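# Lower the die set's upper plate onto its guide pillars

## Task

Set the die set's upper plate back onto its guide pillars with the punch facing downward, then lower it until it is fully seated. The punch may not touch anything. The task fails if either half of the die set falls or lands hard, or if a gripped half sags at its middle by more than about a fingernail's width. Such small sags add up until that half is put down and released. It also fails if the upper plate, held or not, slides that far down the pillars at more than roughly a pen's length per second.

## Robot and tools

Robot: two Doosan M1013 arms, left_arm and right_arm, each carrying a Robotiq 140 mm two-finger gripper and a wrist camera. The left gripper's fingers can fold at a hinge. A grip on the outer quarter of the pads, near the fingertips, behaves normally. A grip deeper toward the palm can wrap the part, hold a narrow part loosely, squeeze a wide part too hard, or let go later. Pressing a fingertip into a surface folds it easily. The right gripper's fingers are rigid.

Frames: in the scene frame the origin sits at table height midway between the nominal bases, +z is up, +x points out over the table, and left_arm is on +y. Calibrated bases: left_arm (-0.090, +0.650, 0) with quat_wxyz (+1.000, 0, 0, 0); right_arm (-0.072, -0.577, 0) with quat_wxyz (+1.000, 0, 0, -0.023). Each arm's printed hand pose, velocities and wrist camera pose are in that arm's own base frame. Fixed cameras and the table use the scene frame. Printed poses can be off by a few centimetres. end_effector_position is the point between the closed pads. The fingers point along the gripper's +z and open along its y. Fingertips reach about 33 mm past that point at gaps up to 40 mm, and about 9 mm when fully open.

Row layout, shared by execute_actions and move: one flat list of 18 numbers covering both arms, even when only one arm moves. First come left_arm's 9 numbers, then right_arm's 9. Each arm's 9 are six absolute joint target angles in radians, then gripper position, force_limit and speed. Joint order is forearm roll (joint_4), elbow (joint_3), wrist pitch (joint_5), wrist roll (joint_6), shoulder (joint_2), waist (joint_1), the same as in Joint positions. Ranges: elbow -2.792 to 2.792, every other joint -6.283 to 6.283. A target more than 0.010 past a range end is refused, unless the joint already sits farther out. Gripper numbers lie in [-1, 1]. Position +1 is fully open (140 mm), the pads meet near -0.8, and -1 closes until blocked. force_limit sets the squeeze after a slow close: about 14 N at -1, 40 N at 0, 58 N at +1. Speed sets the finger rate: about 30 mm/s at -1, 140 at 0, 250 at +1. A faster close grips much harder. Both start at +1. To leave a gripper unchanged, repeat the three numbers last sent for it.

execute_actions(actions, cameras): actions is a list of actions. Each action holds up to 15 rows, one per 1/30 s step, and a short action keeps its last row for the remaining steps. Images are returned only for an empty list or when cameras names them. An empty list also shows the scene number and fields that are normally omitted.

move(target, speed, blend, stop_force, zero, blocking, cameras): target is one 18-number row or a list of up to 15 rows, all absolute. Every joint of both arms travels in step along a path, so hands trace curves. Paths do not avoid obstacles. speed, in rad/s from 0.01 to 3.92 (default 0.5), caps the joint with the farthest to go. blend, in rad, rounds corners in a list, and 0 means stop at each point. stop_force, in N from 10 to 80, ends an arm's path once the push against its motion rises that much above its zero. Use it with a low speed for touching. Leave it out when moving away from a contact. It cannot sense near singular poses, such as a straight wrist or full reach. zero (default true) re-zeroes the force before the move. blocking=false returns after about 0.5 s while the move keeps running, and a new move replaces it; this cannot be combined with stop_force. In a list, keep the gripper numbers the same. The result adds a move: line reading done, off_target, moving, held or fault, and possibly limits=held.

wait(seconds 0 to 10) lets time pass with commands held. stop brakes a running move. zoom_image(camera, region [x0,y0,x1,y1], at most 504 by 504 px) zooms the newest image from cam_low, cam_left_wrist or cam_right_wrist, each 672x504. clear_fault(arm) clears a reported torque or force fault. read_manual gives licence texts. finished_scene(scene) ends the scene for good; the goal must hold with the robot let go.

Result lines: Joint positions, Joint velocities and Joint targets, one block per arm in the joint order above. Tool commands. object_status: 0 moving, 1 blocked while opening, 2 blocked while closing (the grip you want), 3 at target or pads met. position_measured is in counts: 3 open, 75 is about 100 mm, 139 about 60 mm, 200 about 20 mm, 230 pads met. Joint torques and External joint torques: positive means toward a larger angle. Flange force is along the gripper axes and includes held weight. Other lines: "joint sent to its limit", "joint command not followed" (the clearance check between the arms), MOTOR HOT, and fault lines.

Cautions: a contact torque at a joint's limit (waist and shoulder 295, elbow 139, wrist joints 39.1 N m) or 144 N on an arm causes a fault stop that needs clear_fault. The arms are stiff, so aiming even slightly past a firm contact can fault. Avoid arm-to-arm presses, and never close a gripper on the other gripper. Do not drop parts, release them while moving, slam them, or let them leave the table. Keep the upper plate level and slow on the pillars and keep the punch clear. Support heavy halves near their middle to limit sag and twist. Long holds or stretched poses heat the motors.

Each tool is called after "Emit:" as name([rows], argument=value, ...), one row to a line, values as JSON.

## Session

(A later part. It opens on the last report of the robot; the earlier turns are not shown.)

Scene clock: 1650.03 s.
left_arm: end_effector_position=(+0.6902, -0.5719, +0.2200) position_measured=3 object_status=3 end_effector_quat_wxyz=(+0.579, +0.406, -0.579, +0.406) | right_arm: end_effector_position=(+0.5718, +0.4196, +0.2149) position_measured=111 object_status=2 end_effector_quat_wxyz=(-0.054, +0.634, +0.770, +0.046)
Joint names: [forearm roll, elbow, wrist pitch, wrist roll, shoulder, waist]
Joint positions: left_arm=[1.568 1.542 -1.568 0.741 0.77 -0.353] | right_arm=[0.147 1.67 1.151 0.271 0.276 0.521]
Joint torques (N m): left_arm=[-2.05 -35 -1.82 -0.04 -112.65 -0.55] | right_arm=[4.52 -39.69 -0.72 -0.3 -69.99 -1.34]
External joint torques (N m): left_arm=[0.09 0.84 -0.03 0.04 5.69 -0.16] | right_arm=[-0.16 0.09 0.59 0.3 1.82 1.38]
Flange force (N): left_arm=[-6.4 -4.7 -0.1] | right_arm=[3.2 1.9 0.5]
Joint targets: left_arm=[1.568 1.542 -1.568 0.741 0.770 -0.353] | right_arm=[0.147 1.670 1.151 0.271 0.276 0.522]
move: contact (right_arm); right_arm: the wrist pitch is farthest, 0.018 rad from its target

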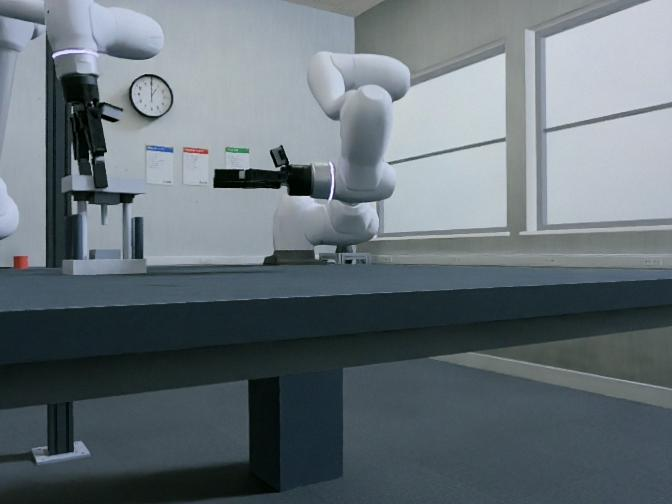

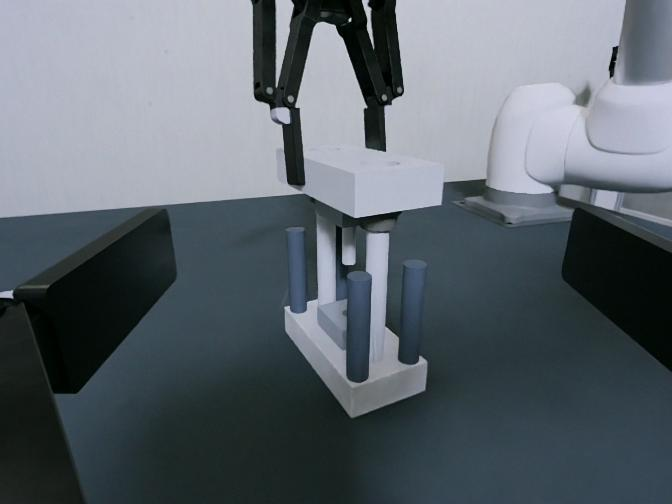

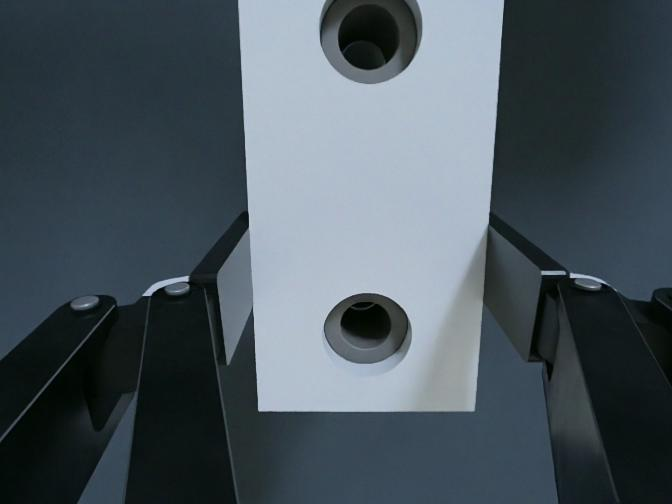

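Emit:
move(target=[1.5682,1.5417,-1.5679,0.7411,0.7703,-0.3530,1,1,-1,0.1465,1.6649,1.1584,0.2780,0.2743,0.52168,-1,1,-1], speed=0.06)

Emit:
move(target=[1.5682,1.5417,-1.5679,0.7411,0.7703,-0.3530,1,1,-1,0.1482,1.6812,1.1335,0.2780,0.2831,0.52168,-1,1,-1], speed=0.015, stop_force=10)

Emit:
move([
  [1.5682,1.5417,-1.5679,0.7411,0.7703,-0.3530,1,1,-1,0.1465,1.6649,1.1584,0.2780,0.2743,0.52168,-1,1,-1],
  [1.5682,1.5417,-1.5679,0.7411,0.7703,-0.3530,1,1,-1,0.1465,1.6645,1.1585,0.2787,0.2746,0.52236,-1,1,-1],
], speed=0.06)

Emit:
move(target=[1.5682,1.5417,-1.5679,0.7411,0.7703,-0.3530,1,1,-1,0.1482,1.6808,1.1336,0.2787,0.2834,0.52236,-1,1,-1], speed=0.015, stop_force=10)

Emit:
move([
  [1.5682,1.5417,-1.5679,0.7411,0.7703,-0.3530,1,1,-1,0.1465,1.6645,1.1585,0.2787,0.2746,0.52236,-1,1,-1],
  [1.5682,1.5417,-1.5679,0.7411,0.7703,-0.3530,1,1,-1,0.1465,1.6642,1.1586,0.2794,0.2748,0.52304,-1,1,-1],
], speed=0.06)

Emit:
move(target=[1.5682,1.5417,-1.5679,0.7411,0.7703,-0.3530,1,1,-1,0.1482,1.6805,1.1337,0.2794,0.2836,0.52304,-1,1,-1], speed=0.015, stop_force=10)

Emit:
move([
  [1.5682,1.5417,-1.5679,0.7411,0.7703,-0.3530,1,1,-1,0.1465,1.6642,1.1586,0.2794,0.2748,0.52304,-1,1,-1],
  [1.5682,1.5417,-1.5679,0.7411,0.7703,-0.3530,1,1,-1,0.1465,1.6637,1.1587,0.2785,0.2752,0.52217,-1,1,-1],
], speed=0.06)

Emit:
move(target=[1.5682,1.5417,-1.5679,0.7411,0.7703,-0.3530,1,1,-1,0.1482,1.6800,1.1338,0.2785,0.2840,0.52217,-1,1,-1], speed=0.015, stop_force=10)

Emit:
move([
  [1.5682,1.5417,-1.5679,0.7411,0.7703,-0.3530,1,1,-1,0.1465,1.6637,1.1587,0.2785,0.2752,0.52217,-1,1,-1],
  [1.5682,1.5417,-1.5679,0.7411,0.7703,-0.3530,1,1,-1,0.1465,1.6653,1.1583,0.2789,0.2740,0.52255,-1,1,-1],
], speed=0.06)

Emit:
move(target=[1.5682,1.5417,-1.5679,0.7411,0.7703,-0.3530,1,1,-1,0.1482,1.6816,1.1334,0.2789,0.2828,0.52255,-1,1,-1], speed=0.015, stop_force=10, cameras=["cam_left_wrist","cam_right_wrist","cam_low"])

Scene clock: 1717.00 s.
left_arm: end_effector_position=(+0.6902, -0.5719, +0.2200) position_measured=3 object_status=3 end_effector_quat_wxyz=(+0.579, +0.406, -0.579, +0.406) | right_arm: end_effector_position=(+0.5721, +0.4199, +0.2188) position_measured=111 object_status=2 end_effector_quat_wxyz=(-0.054, +0.636, +0.768, +0.046)
Joint names: [forearm roll, elbow, wrist pitch, wrist roll, shoulder, waist]
Joint positions: left_arm=[1.568 1.542 -1.568 0.741 0.77 -0.353] | right_arm=[0.146 1.665 1.158 0.278 0.274 0.522]
Joint torques (N m): left_arm=[-2.03 -34.92 -1.79 -0.07 -112.55 -0.55] | right_arm=[4.98 -48.26 -0.61 -0.23 -82.05 -1.52]
External joint torques (N m): left_arm=[0.05 0.98 -0.05 0.07 6.33 0.22] | right_arm=[-0.61 8.62 0.48 0.23 13.92 1.45]
Flange force (N): left_arm=[-7.2 -5.1 -0.5] | right_arm=[1.3 3.0 17.4]
Joint targets: left_arm=[1.568 1.542 -1.568 0.741 0.770 -0.353] | right_arm=[0.146 1.665 1.158 0.278 0.274 0.522]
move: done

Scene clock: 1718.03 s.
left_arm: end_effector_position=(+0.6902, -0.5719, +0.2200) position_measured=3 object_status=3 end_effector_quat_wxyz=(+0.579, +0.406, -0.579, +0.406) | right_arm: end_effector_position=(+0.5722, +0.4200, +0.2149) position_measured=111 object_status=2 end_effector_quat_wxyz=(-0.054, +0.637, +0.768, +0.046)
Joint names: [forearm roll, elbow, wrist pitch, wrist roll, shoulder, waist]
Joint positions: left_arm=[1.568 1.542 -1.568 0.741 0.77 -0.353] | right_arm=[0.147 1.669 1.151 0.278 0.277 0.522]
Joint torques (N m): left_arm=[-2.05 -35.06 -1.81 -0.05 -112.79 -0.61] | right_arm=[4.5 -39.73 -1.01 -0.31 -68.53 -1.65]
External joint torques (N m): left_arm=[0.05 1.09 -0.03 0.05 6.43 0.67] | right_arm=[-0.15 0.32 0.88 0.31 1.03 1.67]
Flange force (N): left_arm=[-7.3 -5.0 -1.0] | right_arm=[3.1 0.4 -0.2]
Joint targets: left_arm=[1.568 1.542 -1.568 0.741 0.770 -0.353] | right_arm=[0.147 1.669 1.151 0.278 0.277 0.522]
move: contact (right_arm); right_arm: the wrist pitch is farthest, 0.018 rad from its target

Scene clock: 1718.83 s.
left_arm: end_effector_position=(+0.6902, -0.5719, +0.2200) position_measured=3 object_status=3 end_effector_quat_wxyz=(+0.579, +0.406, -0.579, +0.406) | right_arm: end_effector_position=(+0.5720, +0.4204, +0.2190) position_measured=111 object_status=2 end_effector_quat_wxyz=(-0.054, +0.636, +0.768, +0.046)
Joint names: [forearm roll, elbow, wrist pitch, wrist roll, shoulder, waist]
Joint positions: left_arm=[1.568 1.542 -1.568 0.741 0.77 -0.353] | right_arm=[0.146 1.664 1.159 0.279 0.274 0.522]
Joint torques (N m): left_arm=[-2.07 -34.97 -1.8 -0.09 -112.79 -0.76] | right_arm=[4.96 -48.09 -0.48 -0.27 -83.07 -0.97]
External joint torques (N m): left_arm=[0.1 0.9 -0.04 0.09 6.14 0.25] | right_arm=[-0.59 8.56 0.35 0.27 15.59 0.93]
Flange force (N): left_arm=[-7.0 -5.0 -0.6] | right_arm=[1.5 5.6 18.6]
Joint targets: left_arm=[1.568 1.542 -1.568 0.741 0.770 -0.353] | right_arm=[0.146 1.665 1.159 0.279 0.275 0.522]
move: done

Scene clock: 1719.97 s.
left_arm: end_effector_position=(+0.6902, -0.5719, +0.2200) position_measured=3 object_status=3 end_effector_quat_wxyz=(+0.579, +0.406, -0.579, +0.406) | right_arm: end_effector_position=(+0.5720, +0.4206, +0.2140) position_measured=111 object_status=2 end_effector_quat_wxyz=(-0.055, +0.637, +0.768, +0.046)
Joint names: [forearm roll, elbow, wrist pitch, wrist roll, shoulder, waist]
Joint positions: left_arm=[1.568 1.542 -1.568 0.741 0.77 -0.353] | right_arm=[0.147 1.67 1.15 0.279 0.278 0.522]
Joint torques (N m): left_arm=[-2.05 -35.02 -1.82 -0.07 -112.61 -0.61] | right_arm=[3.09 -39.9 -0.67 -0.36 -70.68 -4.12]
External joint torques (N m): left_arm=[0.06 0.91 -0.03 0.07 5.82 0.26] | right_arm=[1.26 0.43 0.54 0.36 2.79 3.82]
Flange force (N): left_arm=[-6.6 -4.6 -0.5] | right_arm=[6.7 1.4 2.2]
Joint targets: left_arm=[1.568 1.542 -1.568 0.741 0.770 -0.353] | right_arm=[0.147 1.670 1.150 0.279 0.278 0.522]
move: contact (right_arm); right_arm: the wrist pitch is farthest, 0.016 rad from its target

Scene clock: 1720.77 s.
left_arm: end_effector_position=(+0.6902, -0.5719, +0.2200) position_measured=3 object_status=3 end_effector_quat_wxyz=(+0.579, +0.406, -0.579, +0.406) | right_arm: end_effector_position=(+0.5718, +0.4208, +0.2190) position_measured=111 object_status=2 end_effector_quat_wxyz=(-0.054, +0.636, +0.768, +0.046)
Joint names: [forearm roll, elbow, wrist pitch, wrist roll, shoulder, waist]
Joint positions: left_arm=[1.568 1.542 -1.568 0.741 0.77 -0.353] | right_arm=[0.146 1.664 1.159 0.279 0.275 0.523]
Joint torques (N m): left_arm=[-2.08 -34.9 -1.8 -0.09 -112.5 -0.55] | right_arm=[5.04 -48.49 -0.48 -0.25 -81.74 0.88]
External joint torques (N m): left_arm=[0.11 0.89 -0.04 0.09 6.04 0.07] | right_arm=[-0.65 8.78 0.36 0.25 13.38 -0.6]
Flange force (N): left_arm=[-6.9 -4.9 -0.4] | right_arm=[-1.9 2.8 17.0]
Joint targets: left_arm=[1.568 1.542 -1.568 0.741 0.770 -0.353] | right_arm=[0.146 1.664 1.159 0.279 0.275 0.523]
move: done

Scene clock: 1721.93 s.
left_arm: end_effector_position=(+0.6902, -0.5719, +0.2200) position_measured=3 object_status=3 end_effector_quat_wxyz=(+0.579, +0.406, -0.579, +0.406) | right_arm: end_effector_position=(+0.5719, +0.4209, +0.2139) position_measured=111 object_status=2 end_effector_quat_wxyz=(-0.055, +0.637, +0.768, +0.046)
Joint names: [forearm roll, elbow, wrist pitch, wrist roll, shoulder, waist]
Joint positions: left_arm=[1.568 1.542 -1.568 0.741 0.77 -0.353] | right_arm=[0.147 1.67 1.15 0.279 0.278 0.523]
Joint torques (N m): left_arm=[-2.08 -35 -1.8 -0.07 -112.38 -0.69] | right_arm=[5.22 -39.78 -1.29 -0.28 -68.66 0.08]
External joint torques (N m): left_arm=[0.1 1.11 -0.03 0.07 6.35 0.35] | right_arm=[-0.86 0.15 1.16 0.28 0.15 -0.19]
Flange force (N): left_arm=[-7.2 -4.8 -0.7] | right_arm=[0.4 0.5 -1.9]
Joint targets: left_arm=[1.568 1.542 -1.568 0.741 0.770 -0.353] | right_arm=[0.147 1.670 1.150 0.279 0.278 0.523]
move: contact (right_arm); right_arm: the wrist pitch is farthest, 0.016 rad from its target

Scene clock: 1722.73 s.
left_arm: end_effector_position=(+0.6902, -0.5719, +0.2200) position_measured=3 object_status=3 end_effector_quat_wxyz=(+0.579, +0.406, -0.579, +0.406) | right_arm: end_effector_position=(+0.5723, +0.4205, +0.2190) position_measured=111 object_status=2 end_effector_quat_wxyz=(-0.054, +0.636, +0.768, +0.046)
Joint names: [forearm roll, elbow, wrist pitch, wrist roll, shoulder, waist]
Joint positions: left_arm=[1.568 1.542 -1.568 0.741 0.77 -0.353] | right_arm=[0.146 1.664 1.159 0.279 0.275 0.522]
Joint torques (N m): left_arm=[-2.08 -34.97 -1.78 -0.05 -112.39 -0.55] | right_arm=[5.02 -48.22 -0.37 -0.76 -81.23 -0.31]
External joint torques (N m): left_arm=[0.08 0.95 -0.06 0.05 5.87 0.49] | right_arm=[-0.64 8.64 0.25 0.76 13.06 0.81]
Flange force (N): left_arm=[-6.6 -4.6 -0.9] | right_arm=[0.7 1.7 17.1]
Joint targets: left_arm=[1.568 1.542 -1.568 0.741 0.770 -0.353] | right_arm=[0.146 1.664 1.159 0.278 0.275 0.522]
move: done

Scene clock: 1723.83 s.
left_arm: end_effector_position=(+0.6902, -0.5719, +0.2200) position_measured=3 object_status=3 end_effector_quat_wxyz=(+0.579, +0.406, -0.579, +0.406) | right_arm: end_effector_position=(+0.5724, +0.4206, +0.2141) position_measured=111 object_status=2 end_effector_quat_wxyz=(-0.055, +0.637, +0.768, +0.046)
Joint names: [forearm roll, elbow, wrist pitch, wrist roll, shoulder, waist]
Joint positions: left_arm=[1.568 1.542 -1.568 0.741 0.77 -0.353] | right_arm=[0.147 1.669 1.15 0.279 0.278 0.522]
Joint torques (N m): left_arm=[-2.07 -34.93 -1.8 -0.05 -112.57 -0.46] | right_arm=[2.68 -43.83 -3.11 -0.62 -70.76 -5.43]
External joint torques (N m): left_arm=[0.07 0.77 -0.05 0.05 5.53 0.32] | right_arm=[1.66 4.43 2.98 0.62 2.94 5.16]
Flange force (N): left_arm=[-6.2 -4.7 -0.7] | right_arm=[5.8 -5.3 2.5]
Joint targets: left_arm=[1.568 1.542 -1.568 0.741 0.770 -0.353] | right_arm=[0.147 1.669 1.150 0.279 0.278 0.522]
move: contact (right_arm); right_arm: the wrist pitch is farthest, 0.017 rad from its target

Scene clock: 1724.67 s.
left_arm: end_effector_position=(+0.6902, -0.5719, +0.2200) position_measured=3 object_status=3 end_effector_quat_wxyz=(+0.579, +0.406, -0.579, +0.406) | right_arm: end_effector_position=(+0.5716, +0.4203, +0.2189) position_measured=111 object_status=2 end_effector_quat_wxyz=(-0.054, +0.636, +0.768, +0.046)
Joint names: [forearm roll, elbow, wrist pitch, wrist roll, shoulder, waist]
Joint positions: left_arm=[1.568 1.542 -1.568 0.741 0.77 -0.353] | right_arm=[0.146 1.665 1.158 0.279 0.274 0.522]
Joint torques (N m): left_arm=[-2.05 -34.96 -1.79 -0.08 -112.48 -0.75] | right_arm=[4.93 -48.48 -0.83 -0.29 -82.72 -2.1]
External joint torques (N m): left_arm=[0.04 0.91 -0.05 0.08 5.87 0.92] | right_arm=[-0.56 8.84 0.7 0.29 14.9 1.9]
Flange force (N): left_arm=[-6.7 -4.7 -1.3] | right_arm=[2.3 3.8 18.0]
Joint targets: left_arm=[1.568 1.542 -1.568 0.741 0.770 -0.353] | right_arm=[0.146 1.665 1.158 0.279 0.274 0.523]
move: done

Scene clock: 1725.80 s.
left_arm: end_effector_position=(+0.6902, -0.5719, +0.2200) position_measured=3 object_status=3 end_effector_quat_wxyz=(+0.579, +0.406, -0.579, +0.406) | right_arm: end_effector_position=(+0.5716, +0.4204, +0.2139) position_measured=111 object_status=2 end_effector_quat_wxyz=(-0.055, +0.637, +0.768, +0.046)
Joint names: [forearm roll, elbow, wrist pitch, wrist roll, shoulder, waist]
Joint positions: left_arm=[1.568 1.542 -1.568 0.741 0.77 -0.353] | right_arm=[0.147 1.671 1.15 0.279 0.277 0.523]
Joint torques (N m): left_arm=[-2.05 -34.95 -1.77 -0.06 -112.58 -0.69] | right_arm=[3.97 -38.05 0.69 -0.2 -70.55 -1.72]
External joint torques (N m): left_arm=[0.05 0.96 -0.06 0.06 6.19 0.78] | right_arm=[0.37 -1.28 -0.82 0.2 2.98 1.89]
Flange force (N): left_arm=[-7.0 -5.0 -1.2] | right_arm=[5.2 5.1 2.5]
Joint targets: left_arm=[1.568 1.542 -1.568 0.741 0.770 -0.353] | right_arm=[0.147 1.671 1.150 0.279 0.277 0.523]
move: contact (right_arm); right_arm: the wrist pitch is farthest, 0.016 rad from its target

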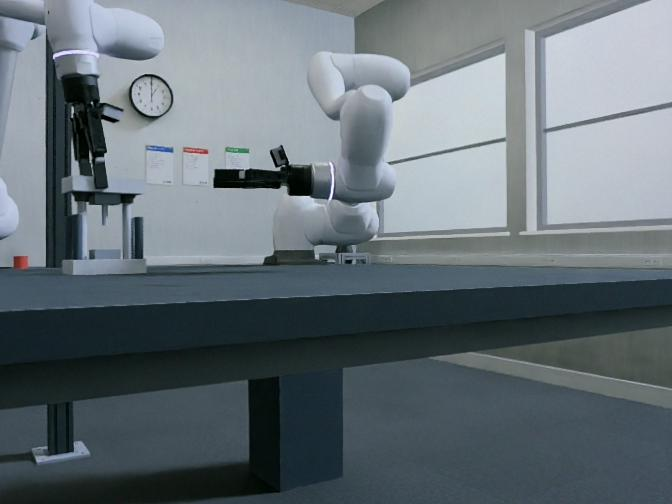

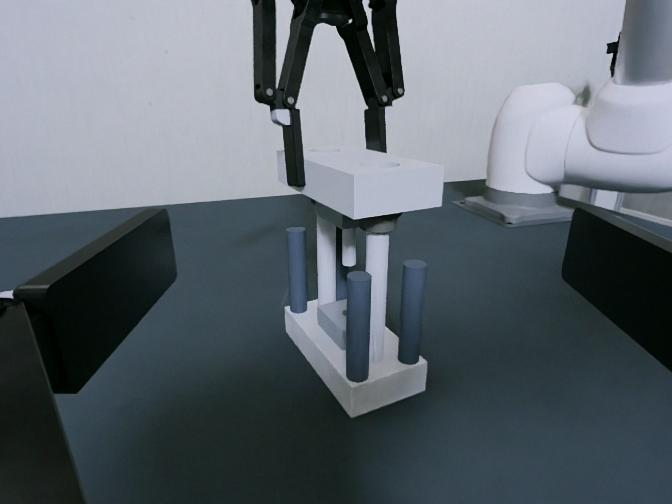

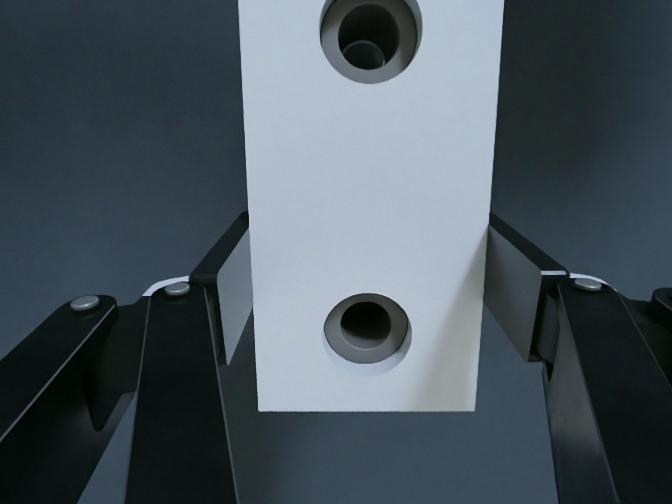

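Emit:
move([
  [1.5682,1.5417,-1.5679,0.7411,0.7703,-0.3530,1,1,-1,0.1465,1.6643,1.1586,0.2791,0.2747,0.5227,-1,1,-1],
  [1.5682,1.5417,-1.5679,0.7411,0.7703,-0.3530,1,1,-1,0.1471,1.6703,1.1495,0.2791,0.2779,0.5227,-1,1,-1],
  [1.5682,1.5417,-1.5679,0.7411,0.7703,-0.3530,1,1,-1,0.1471,1.6699,1.1495,0.2799,0.2782,0.52352,-1,1,-1],
  [1.5682,1.5417,-1.5679,0.7411,0.7703,-0.3530,1,1,-1,0.1471,1.6691,1.1498,0.2788,0.2788,0.52242,-1,1,-1],
  [1.5682,1.5417,-1.5679,0.7411,0.7703,-0.3530,1,1,-1,0.1471,1.6707,1.1495,0.2783,0.2776,0.52188,-1,1,-1],
  [1.5682,1.5417,-1.5679,0.7411,0.7703,-0.3530,1,1,-1,0.1471,1.6715,1.1492,0.2794,0.2770,0.52298,-1,1,-1],
  [1.5682,1.5417,-1.5679,0.7411,0.7703,-0.3530,1,1,-1,0.1471,1.6703,1.1495,0.2791,0.2779,0.5227,-1,1,-1],
  [1.5682,1.5417,-1.5679,0.7411,0.7703,-0.3530,1,1,-1,0.1471,1.6690,1.1495,0.2708,0.27885,0.52235,-1,1,-1],
  [1.5682,1.5417,-1.5679,0.7411,0.7703,-0.3530,1,1,-1,0.1471,1.6716,1.1495,0.2874,0.27695,0.52305,-1,1,-1],
  [1.5682,1.5417,-1.5679,0.7411,0.7703,-0.3530,1,1,-1,0.1471,1.6703,1.1495,0.2791,0.2779,0.5227,-1,1,-1],
], speed=0.03, blend=0.0005)

Emit:
move(target=[1.5682,1.5417,-1.5679,0.7411,0.7703,-0.3530,1,1,-1,0.1482,1.6806,1.1337,0.2791,0.2835,0.5227,-1,1,-1], speed=0.015, stop_force=10, cameras=["cam_left_wrist","cam_right_wrist","cam_low"])

Emit:
zoom_image(camera="cam_right_wrist", region=[330, 10, 400, 80])

Emit:
zoom_image(camera="cam_low", region=[60, 170, 150, 220])

Emit:
zoom_image(camera="cam_left_wrist", region=[290, 165, 420, 275])

Scene clock: 1814.67 s.
left_arm: end_effector_position=(+0.6902, -0.5719, +0.2200) position_measured=3 object_status=3 end_effector_quat_wxyz=(+0.579, +0.406, -0.579, +0.406) | right_arm: end_effector_position=(+0.5718, +0.4206, +0.2136) position_measured=111 object_status=2 end_effector_quat_wxyz=(-0.055, +0.637, +0.768, +0.046)
Joint names: [forearm roll, elbow, wrist pitch, wrist roll, shoulder, waist]
Joint positions: left_arm=[1.568 1.542 -1.568 0.741 0.77 -0.353] | right_arm=[0.147 1.67 1.15 0.279 0.278 0.523]
Joint torques (N m): left_arm=[-2.05 -34.9 -1.78 -0.08 -112.54 -0.52] | right_arm=[4.9 -42.39 -3.28 -0.56 -67.48 -0.8]
External joint torques (N m): left_arm=[0.03 0.69 -0.06 0.08 5.38 0.82] | right_arm=[-0.54 2.89 3.15 0.56 -0.57 0.71]
Flange force (N): left_arm=[-6.1 -4.6 -1.2] | right_arm=[-0.3 -5.1 -2.7]
Joint targets: left_arm=[1.568 1.542 -1.568 0.741 0.770 -0.353] | right_arm=[0.147 1.670 1.150 0.279 0.278 0.523]
move: done; blend cut to 0.0004 rad at target 2, 0.0004 rad at target 3

Scene clock: 1815.60 s.
left_arm: end_effector_position=(+0.6902, -0.5719, +0.2200) position_measured=3 object_status=3 end_effector_quat_wxyz=(+0.579, +0.406, -0.579, +0.406) | right_arm: end_effector_position=(+0.5720, +0.4208, +0.2129) position_measured=111 object_status=2 end_effector_quat_wxyz=(-0.055, +0.637, +0.768, +0.046)
Joint names: [forearm roll, elbow, wrist pitch, wrist roll, shoulder, waist]
Joint positions: left_arm=[1.568 1.542 -1.568 0.741 0.77 -0.353] | right_arm=[0.148 1.671 1.148 0.279 0.278 0.523]
Joint torques (N m): left_arm=[-2.06 -35.02 -1.79 -0.06 -112.64 -0.56] | right_arm=[-0.02 -34.97 -4.93 -0.84 -55.09 -10.12]
External joint torques (N m): left_arm=[0.07 0.99 -0.05 0.06 6.11 0.32] | right_arm=[4.38 -4.52 4.8 0.84 -13.12 10.04]
Flange force (N): left_arm=[-6.9 -4.8 -0.7] | right_arm=[13.4 -12.6 -19.2]
Joint targets: left_arm=[1.568 1.542 -1.568 0.741 0.770 -0.353] | right_arm=[0.148 1.671 1.148 0.279 0.278 0.523]
move: contact (right_arm); right_arm: the wrist pitch is farthest, 0.014 rad from its target

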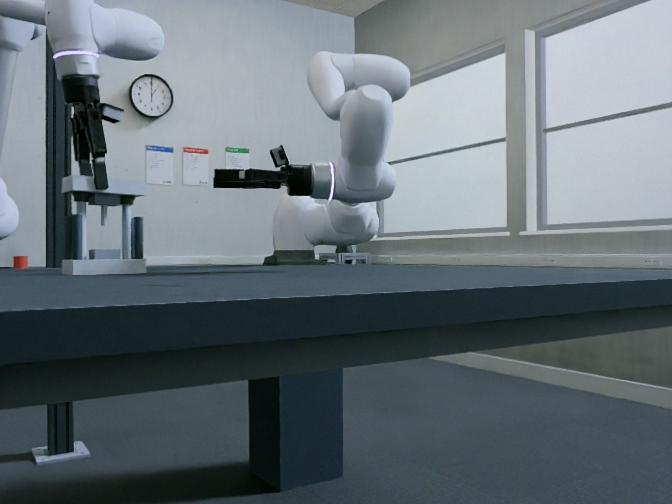

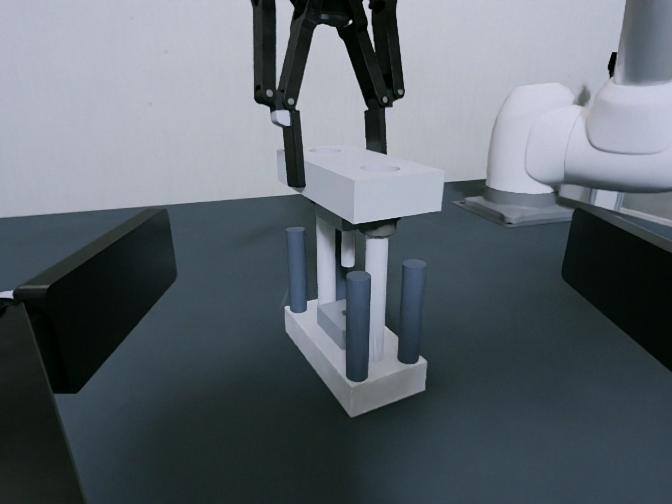

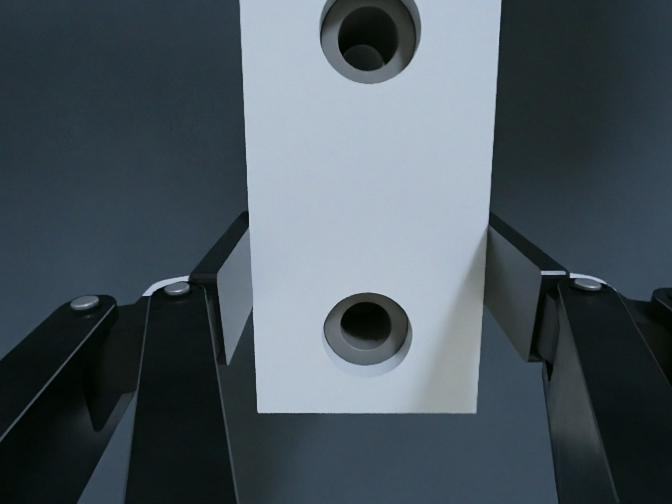

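Scaled by 7.200 from the camera's 672x504 image, which has a finer 960x720 frame.

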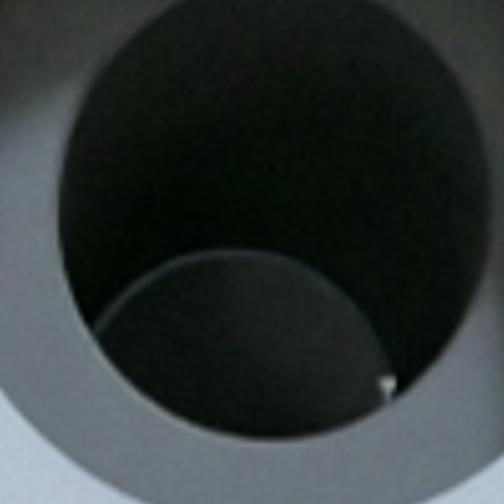

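Scaled by 5.600 from the camera's 672x504 image, which has a finer 960x720 frame.

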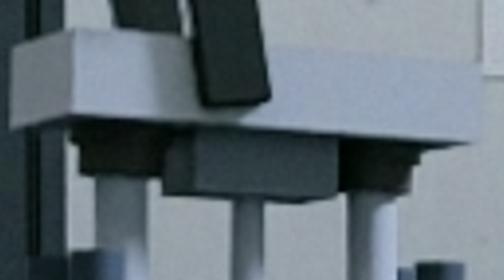

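Scaled by 3.877 from the camera's 672x504 image, which has a finer 960x720 frame.

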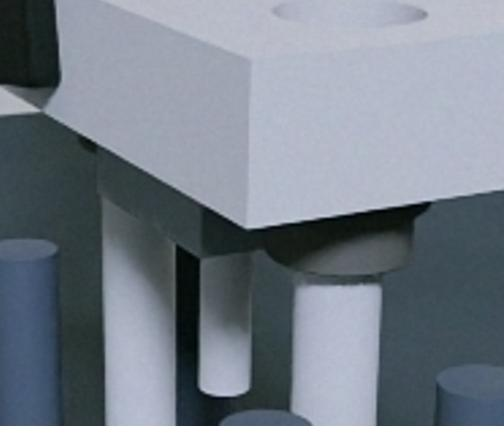

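Emit:
move([
  [1.5682,1.5417,-1.5679,0.7411,0.7703,-0.3530,1,1,-1,0.1473,1.6706,1.1488,0.2795,0.2783,0.5231,-1,1,-1],
  [1.5682,1.5417,-1.5679,0.7411,0.7703,-0.3530,1,1,-1,0.1473,1.6673,1.1497,0.2586,0.2806,0.5222,-1,1,-1],
], speed=0.02)

Emit:
move(target=[1.5682,1.5417,-1.5679,0.7411,0.7703,-0.3530,1,1,-1,0.1473,1.6706,1.1488,0.2795,0.2783,0.5231,-1,1,-1], speed=0.02)

Emit:
move(target=[1.5682,1.5417,-1.5679,0.7411,0.7703,-0.3530,1,1,-1,0.1473,1.6739,1.1479,0.3004,0.2760,0.5240,-1,1,-1], speed=0.02, cameras=["cam_low","cam_left_wrist"])

Emit:
zoom_image(camera="cam_low", region=[60, 170, 150, 220])

Emit:
zoom_image(camera="cam_left_wrist", region=[290, 165, 420, 275])

Scene clock: 1860.40 s.
left_arm: end_effector_position=(+0.6902, -0.5719, +0.2200) position_measured=3 object_status=3 end_effector_quat_wxyz=(+0.579, +0.406, -0.579, +0.406) | right_arm: end_effector_position=(+0.5736, +0.4213, +0.2133) position_measured=111 object_status=2 end_effector_quat_wxyz=(-0.054, +0.629, +0.774, +0.046)
Joint names: [forearm roll, elbow, wrist pitch, wrist roll, shoulder, waist]
Joint positions: left_arm=[1.568 1.542 -1.568 0.741 0.77 -0.353] | right_arm=[0.147 1.667 1.15 0.259 0.281 0.522]
Joint torques (N m): left_arm=[-2.06 -34.99 -1.75 -0.07 -112.55 -0.65] | right_arm=[4.75 -45.96 -4.68 -0.62 -70.54 -1.33]
External joint torques (N m): left_arm=[0.08 0.9 -0.09 0.07 5.8 0.37] | right_arm=[-0.4 6.51 4.56 0.62 2.06 1.36]
Flange force (N): left_arm=[-6.6 -4.6 -0.7] | right_arm=[-0.9 -7.8 0.4]
Joint targets: left_arm=[1.568 1.542 -1.568 0.741 0.770 -0.353] | right_arm=[0.147 1.667 1.150 0.259 0.281 0.522]
move: done

Scene clock: 1861.67 s.
left_arm: end_effector_position=(+0.6902, -0.5719, +0.2200) position_measured=3 object_status=3 end_effector_quat_wxyz=(+0.579, +0.406, -0.579, +0.406) | right_arm: end_effector_position=(+0.5718, +0.4210, +0.2131) position_measured=111 object_status=2 end_effector_quat_wxyz=(-0.055, +0.637, +0.768, +0.046)
Joint names: [forearm roll, elbow, wrist pitch, wrist roll, shoulder, waist]
Joint positions: left_arm=[1.568 1.542 -1.568 0.741 0.77 -0.353] | right_arm=[0.147 1.671 1.149 0.279 0.278 0.523]
Joint torques (N m): left_arm=[-2.07 -34.91 -1.77 -0.04 -112.79 -0.49] | right_arm=[6.85 -35.75 2.73 0.1 -71.81 4.26]
External joint torques (N m): left_arm=[0.07 0.84 -0.07 0.04 6.13 0.37] | right_arm=[-2.51 -3.6 -2.86 -0.1 4.01 -4.39]
Flange force (N): left_arm=[-6.9 -5.2 -0.7] | right_arm=[-1.4 13.0 2.8]
Joint targets: left_arm=[1.568 1.542 -1.568 0.741 0.770 -0.353] | right_arm=[0.147 1.671 1.149 0.280 0.278 0.523]
move: done

Scene clock: 1862.93 s.
left_arm: end_effector_position=(+0.6902, -0.5719, +0.2200) position_measured=3 object_status=3 end_effector_quat_wxyz=(+0.579, +0.406, -0.579, +0.406) | right_arm: end_effector_position=(+0.5700, +0.4207, +0.2130) position_measured=111 object_status=2 end_effector_quat_wxyz=(-0.055, +0.644, +0.761, +0.045)
Joint names: [forearm roll, elbow, wrist pitch, wrist roll, shoulder, waist]
Joint positions: left_arm=[1.568 1.542 -1.568 0.741 0.77 -0.353] | right_arm=[0.147 1.674 1.148 0.3 0.276 0.524]
Joint torques (N m): left_arm=[-2.06 -34.98 -1.79 -0.04 -112.61 -0.54] | right_arm=[6.84 -34.89 2.71 0.02 -70 4.4]
External joint torques (N m): left_arm=[0.03 0.97 -0.05 0.04 6.15 0.97] | right_arm=[-2.47 -4.61 -2.83 -0.02 1.71 -4.08]
Flange force (N): left_arm=[-6.9 -4.9 -1.4] | right_arm=[-0.8 11.5 0.3]
Joint targets: left_arm=[1.568 1.542 -1.568 0.741 0.770 -0.353] | right_arm=[0.147 1.674 1.148 0.300 0.276 0.524]
move: done
Images, in order (width x height): cam_low 672x504, cam_left_wrist 672x504.

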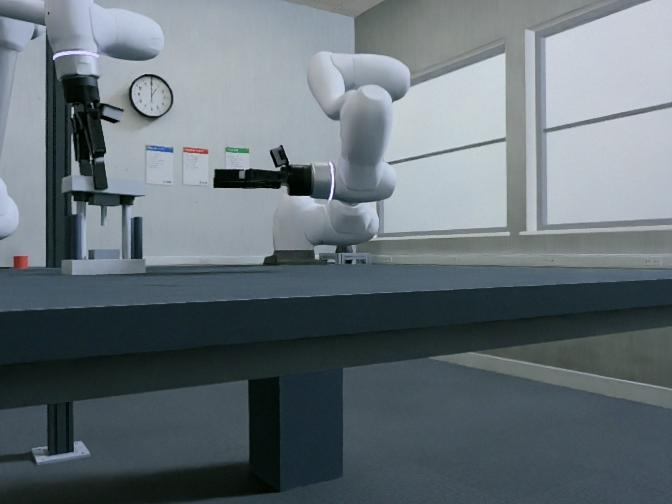

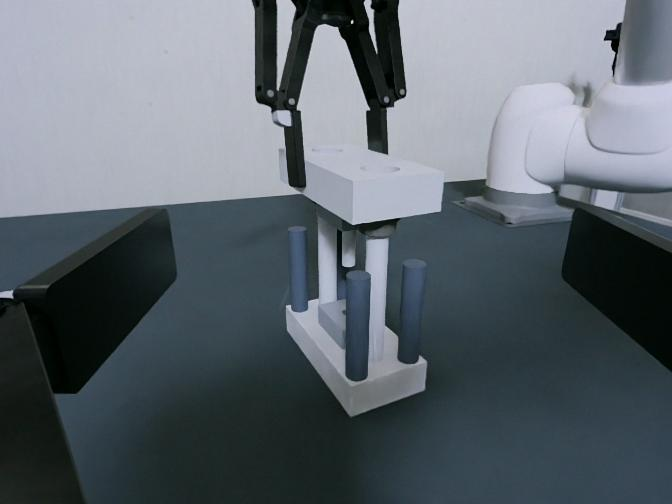

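Scaled by 5.600 from the camera's 672x504 image, which has a finer 960x720 frame.

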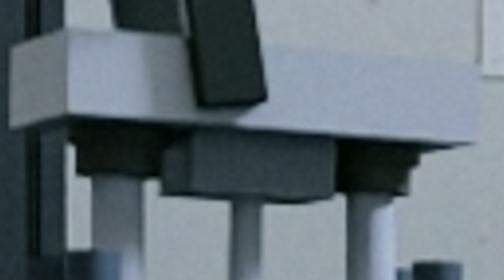

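Scaled by 3.877 from the camera's 672x504 image, which has a finer 960x720 frame.

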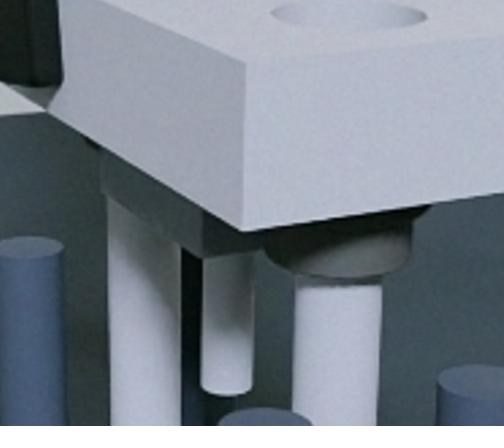

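Emit:
move([
  [1.5682,1.5417,-1.5679,0.7411,0.7703,-0.3530,1,1,-1,0.1465,1.6661,1.1584,0.2915,0.2739,0.52325,-1,1,-1],
  [1.5682,1.5417,-1.5679,0.7411,0.7703,-0.3530,1,1,-1,0.1932,1.6771,1.1455,0.2401,0.2682,0.50343,-1,1,-1],
], speed=0.06, cameras=["cam_low","cam_left_wrist","cam_right_wrist"])

Emit:
zoom_image(camera="cam_low", region=[65, 180, 105, 220])

Emit:
zoom_image(camera="cam_low", region=[105, 180, 145, 220])

Emit:
zoom_image(camera="cam_left_wrist", region=[345, 190, 415, 260])

Emit:
zoom_image(camera="cam_left_wrist", region=[295, 180, 345, 230])

Emit:
zoom_image(camera="cam_right_wrist", region=[310, 0, 430, 100])

Scene clock: 1926.00 s.
left_arm: end_effector_position=(+0.6902, -0.5719, +0.2200) position_measured=3 object_status=3 end_effector_quat_wxyz=(+0.579, +0.406, -0.579, +0.406) | right_arm: end_effector_position=(+0.5715, +0.4206, +0.2190) position_measured=111 object_status=2 end_effector_quat_wxyz=(-0.071, +0.635, +0.767, +0.059)
Joint names: [forearm roll, elbow, wrist pitch, wrist roll, shoulder, waist]
Joint positions: left_arm=[1.568 1.542 -1.568 0.741 0.77 -0.353] | right_arm=[0.193 1.677 1.146 0.24 0.268 0.503]
Joint torques (N m): left_arm=[-2.06 -34.9 -1.81 -0.06 -112.68 -0.4] | right_arm=[5.26 -48.28 -0.45 -0.28 -82.24 -0.92]
External joint torques (N m): left_arm=[0.07 0.71 -0.04 0.06 5.59 0.1] | right_arm=[-0.84 8.81 0.31 0.28 15.4 0.8]
Flange force (N): left_arm=[-6.3 -4.9 -0.4] | right_arm=[0.2 5.1 18.8]
Joint targets: left_arm=[1.568 1.542 -1.568 0.741 0.770 -0.353] | right_arm=[0.193 1.677 1.145 0.240 0.268 0.503]
move: done

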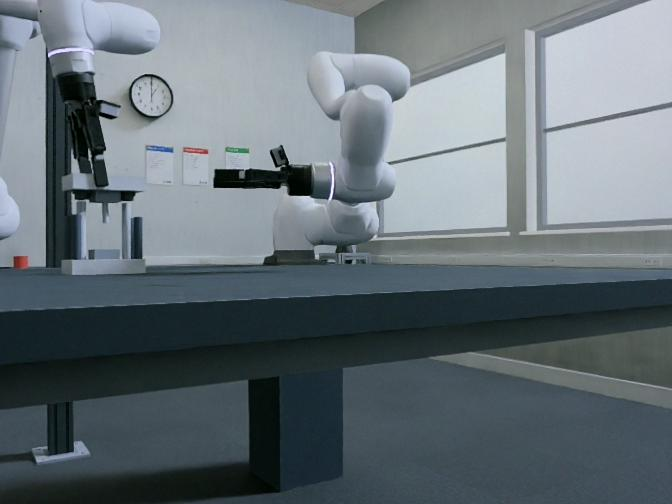

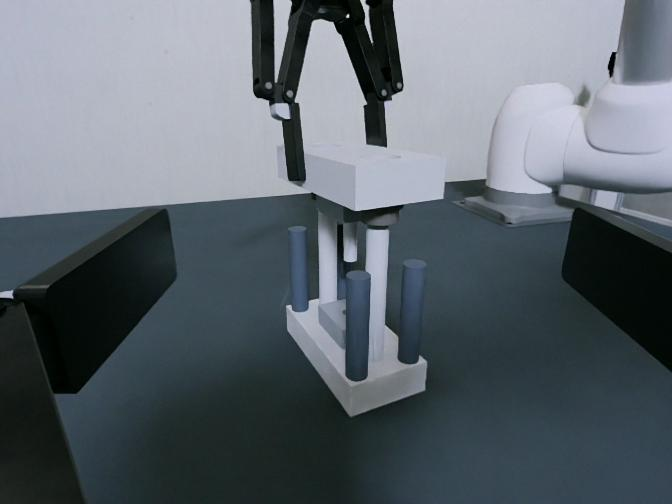

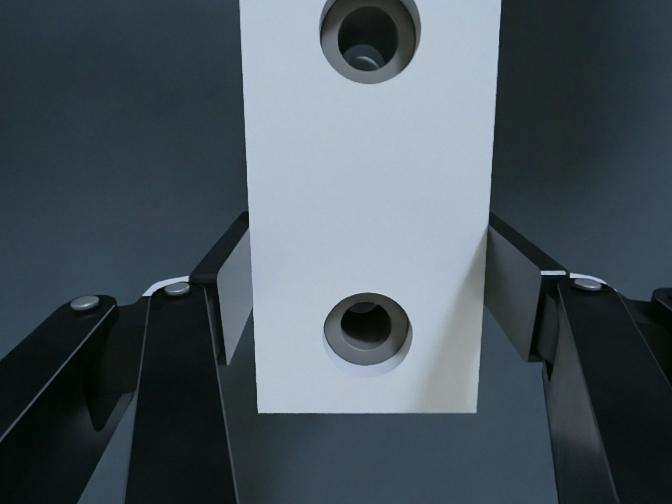

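Scaled by 12.600 from the camera's 672x504 image, which has a finer 960x720 frame.

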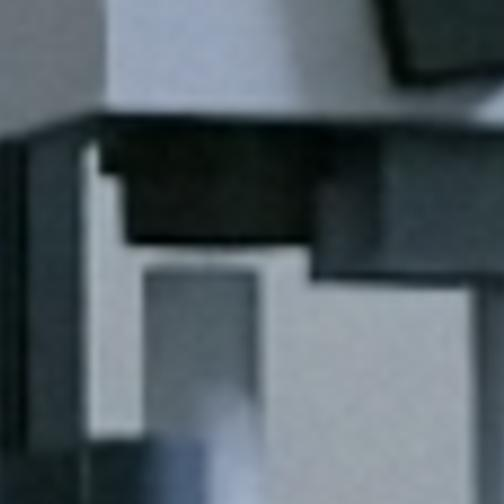

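Scaled by 12.600 from the camera's 672x504 image, which has a finer 960x720 frame.

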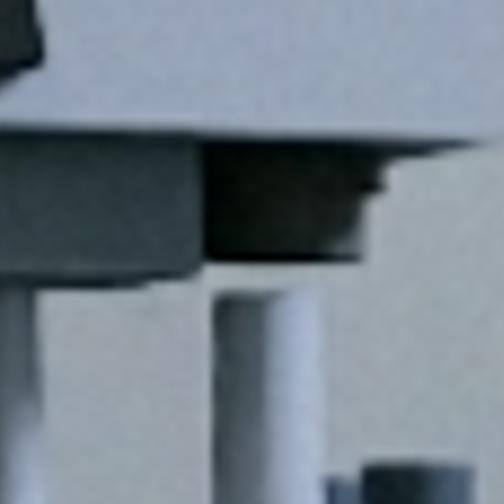

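Scaled by 7.200 from the camera's 672x504 image, which has a finer 960x720 frame.

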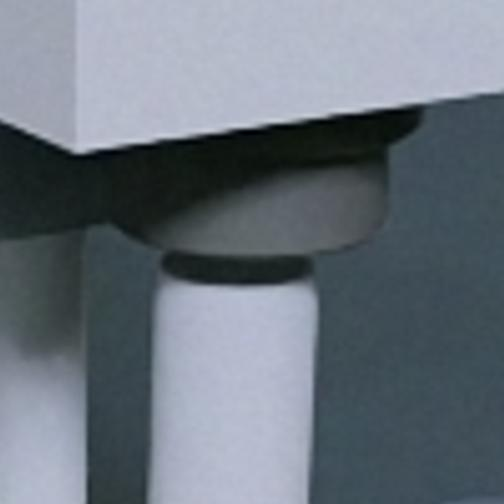

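Scaled by 10.080 from the camera's 672x504 image, which has a finer 960x720 frame.

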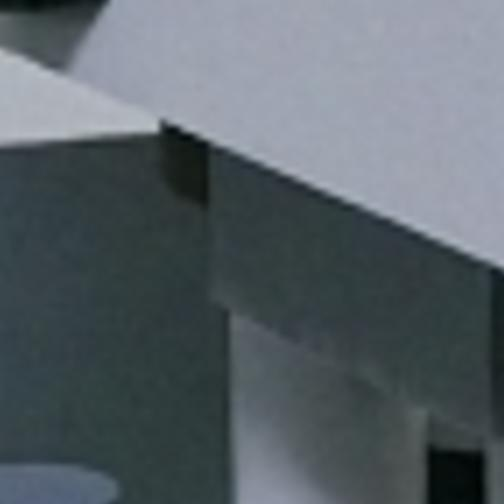

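Scaled by 4.200 from the camera's 672x504 image, which has a finer 960x720 frame.

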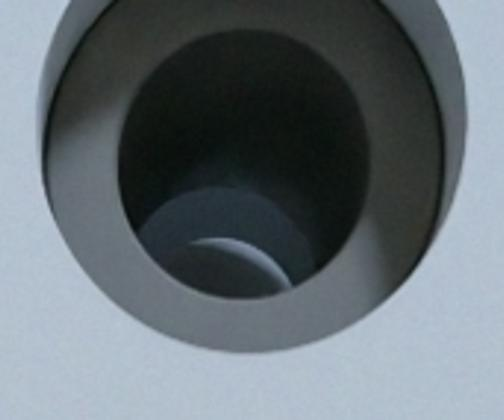

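Emit:
move(target=[1.5682,1.5417,-1.5679,0.7411,0.7703,-0.3530,1,1,-1,0.1917,1.6837,1.1380,0.2734,0.2632,0.50208,-1,1,-1], speed=0.06, cameras=["cam_low","cam_left_wrist","cam_right_wrist"])

Emit:
zoom_image(camera="cam_low", region=[65, 180, 105, 220])

Emit:
zoom_image(camera="cam_low", region=[105, 180, 145, 220])

Emit:
zoom_image(camera="cam_left_wrist", region=[345, 190, 415, 260])

Emit:
zoom_image(camera="cam_left_wrist", region=[295, 180, 345, 230])

Emit:
zoom_image(camera="cam_right_wrist", region=[310, 0, 430, 100])

Emit:
zoom_image(camera="cam_left_wrist", region=[260, 140, 460, 430])

Scene clock: 1975.50 s.
left_arm: end_effector_position=(+0.6902, -0.5719, +0.2200) position_measured=3 object_status=3 end_effector_quat_wxyz=(+0.579, +0.406, -0.579, +0.406) | right_arm: end_effector_position=(+0.5712, +0.4185, +0.2190) position_measured=111 object_status=2 end_effector_quat_wxyz=(-0.070, +0.648, +0.756, +0.060)
Joint names: [forearm roll, elbow, wrist pitch, wrist roll, shoulder, waist]
Joint positions: left_arm=[1.568 1.542 -1.568 0.741 0.77 -0.353] | right_arm=[0.192 1.684 1.138 0.273 0.263 0.502]
Joint torques (N m): left_arm=[-2.06 -34.96 -1.79 -0.08 -112.58 -0.57] | right_arm=[5.37 -48.4 -0.62 -0.32 -81.27 -0.6]
External joint torques (N m): left_arm=[0.06 0.84 -0.06 0.08 5.73 0.54] | right_arm=[-0.94 8.77 0.47 0.32 14.32 0.81]
Flange force (N): left_arm=[-6.5 -4.7 -0.9] | right_arm=[0.0 3.7 17.8]
Joint targets: left_arm=[1.568 1.542 -1.568 0.741 0.770 -0.353] | right_arm=[0.192 1.684 1.138 0.273 0.263 0.502]
move: done

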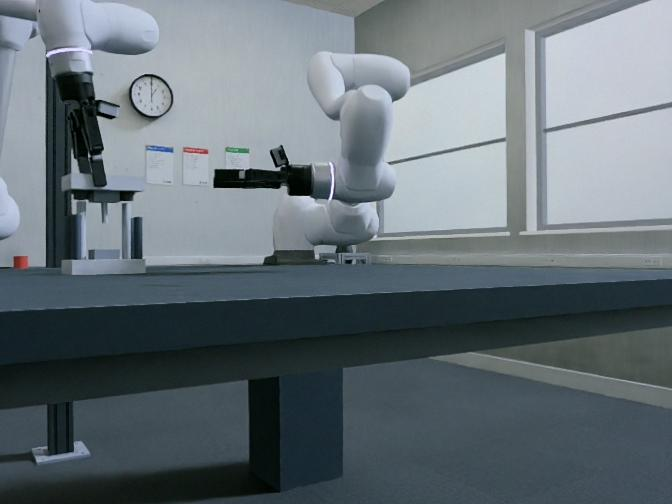

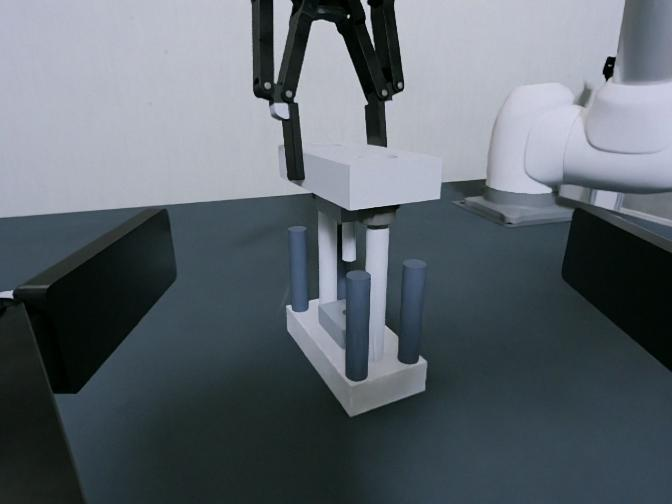

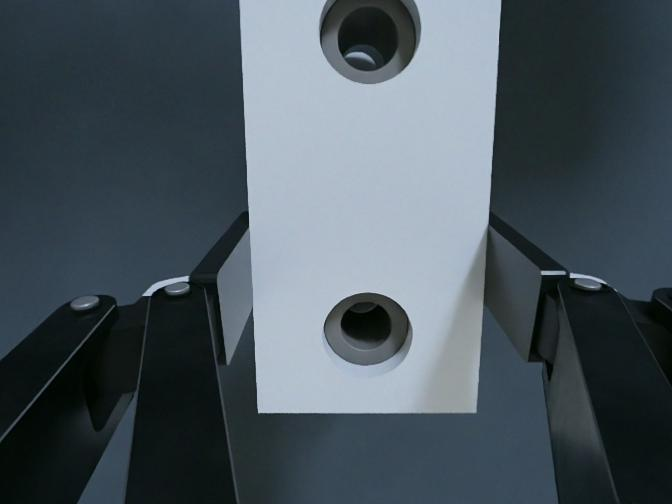

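Scaled by 12.600 from the camera's 672x504 image, which has a finer 960x720 frame.

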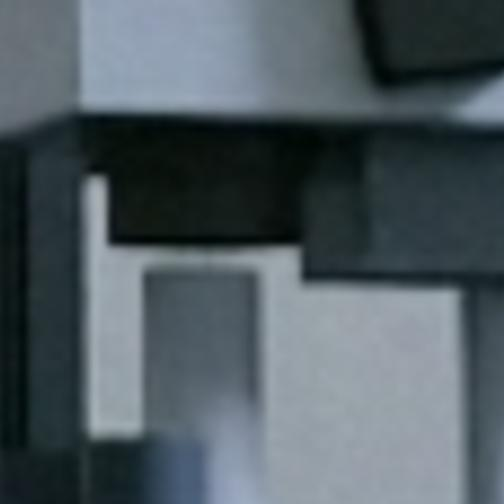

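Scaled by 12.600 from the camera's 672x504 image, which has a finer 960x720 frame.

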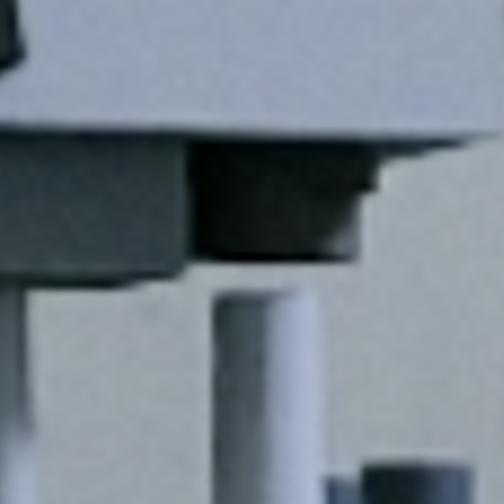

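Scaled by 7.200 from the camera's 672x504 image, which has a finer 960x720 frame.

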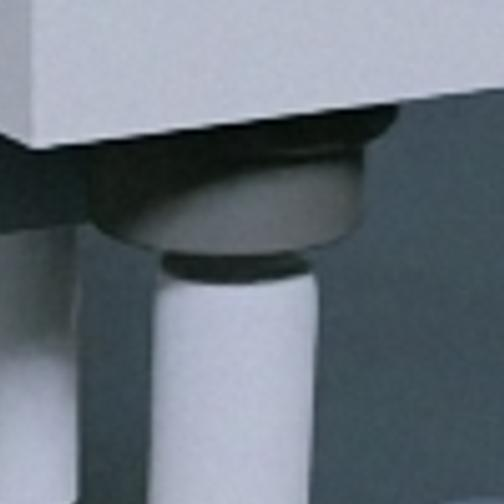

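Scaled by 10.080 from the camera's 672x504 image, which has a finer 960x720 frame.

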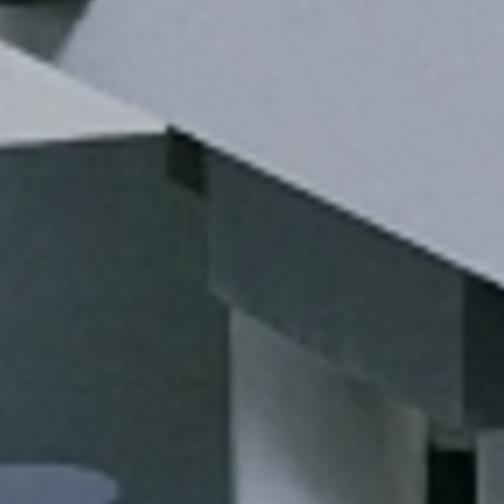

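Scaled by 4.200 from the camera's 672x504 image, which has a finer 960x720 frame.

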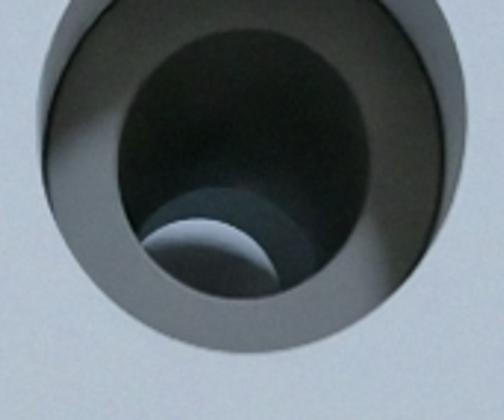

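Scaled by 1.738 from the camera's 672x504 image, which has a finer 960x720 frame.

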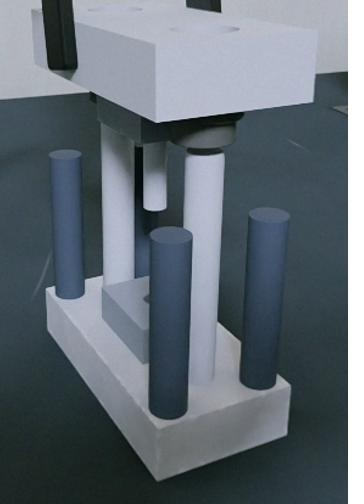

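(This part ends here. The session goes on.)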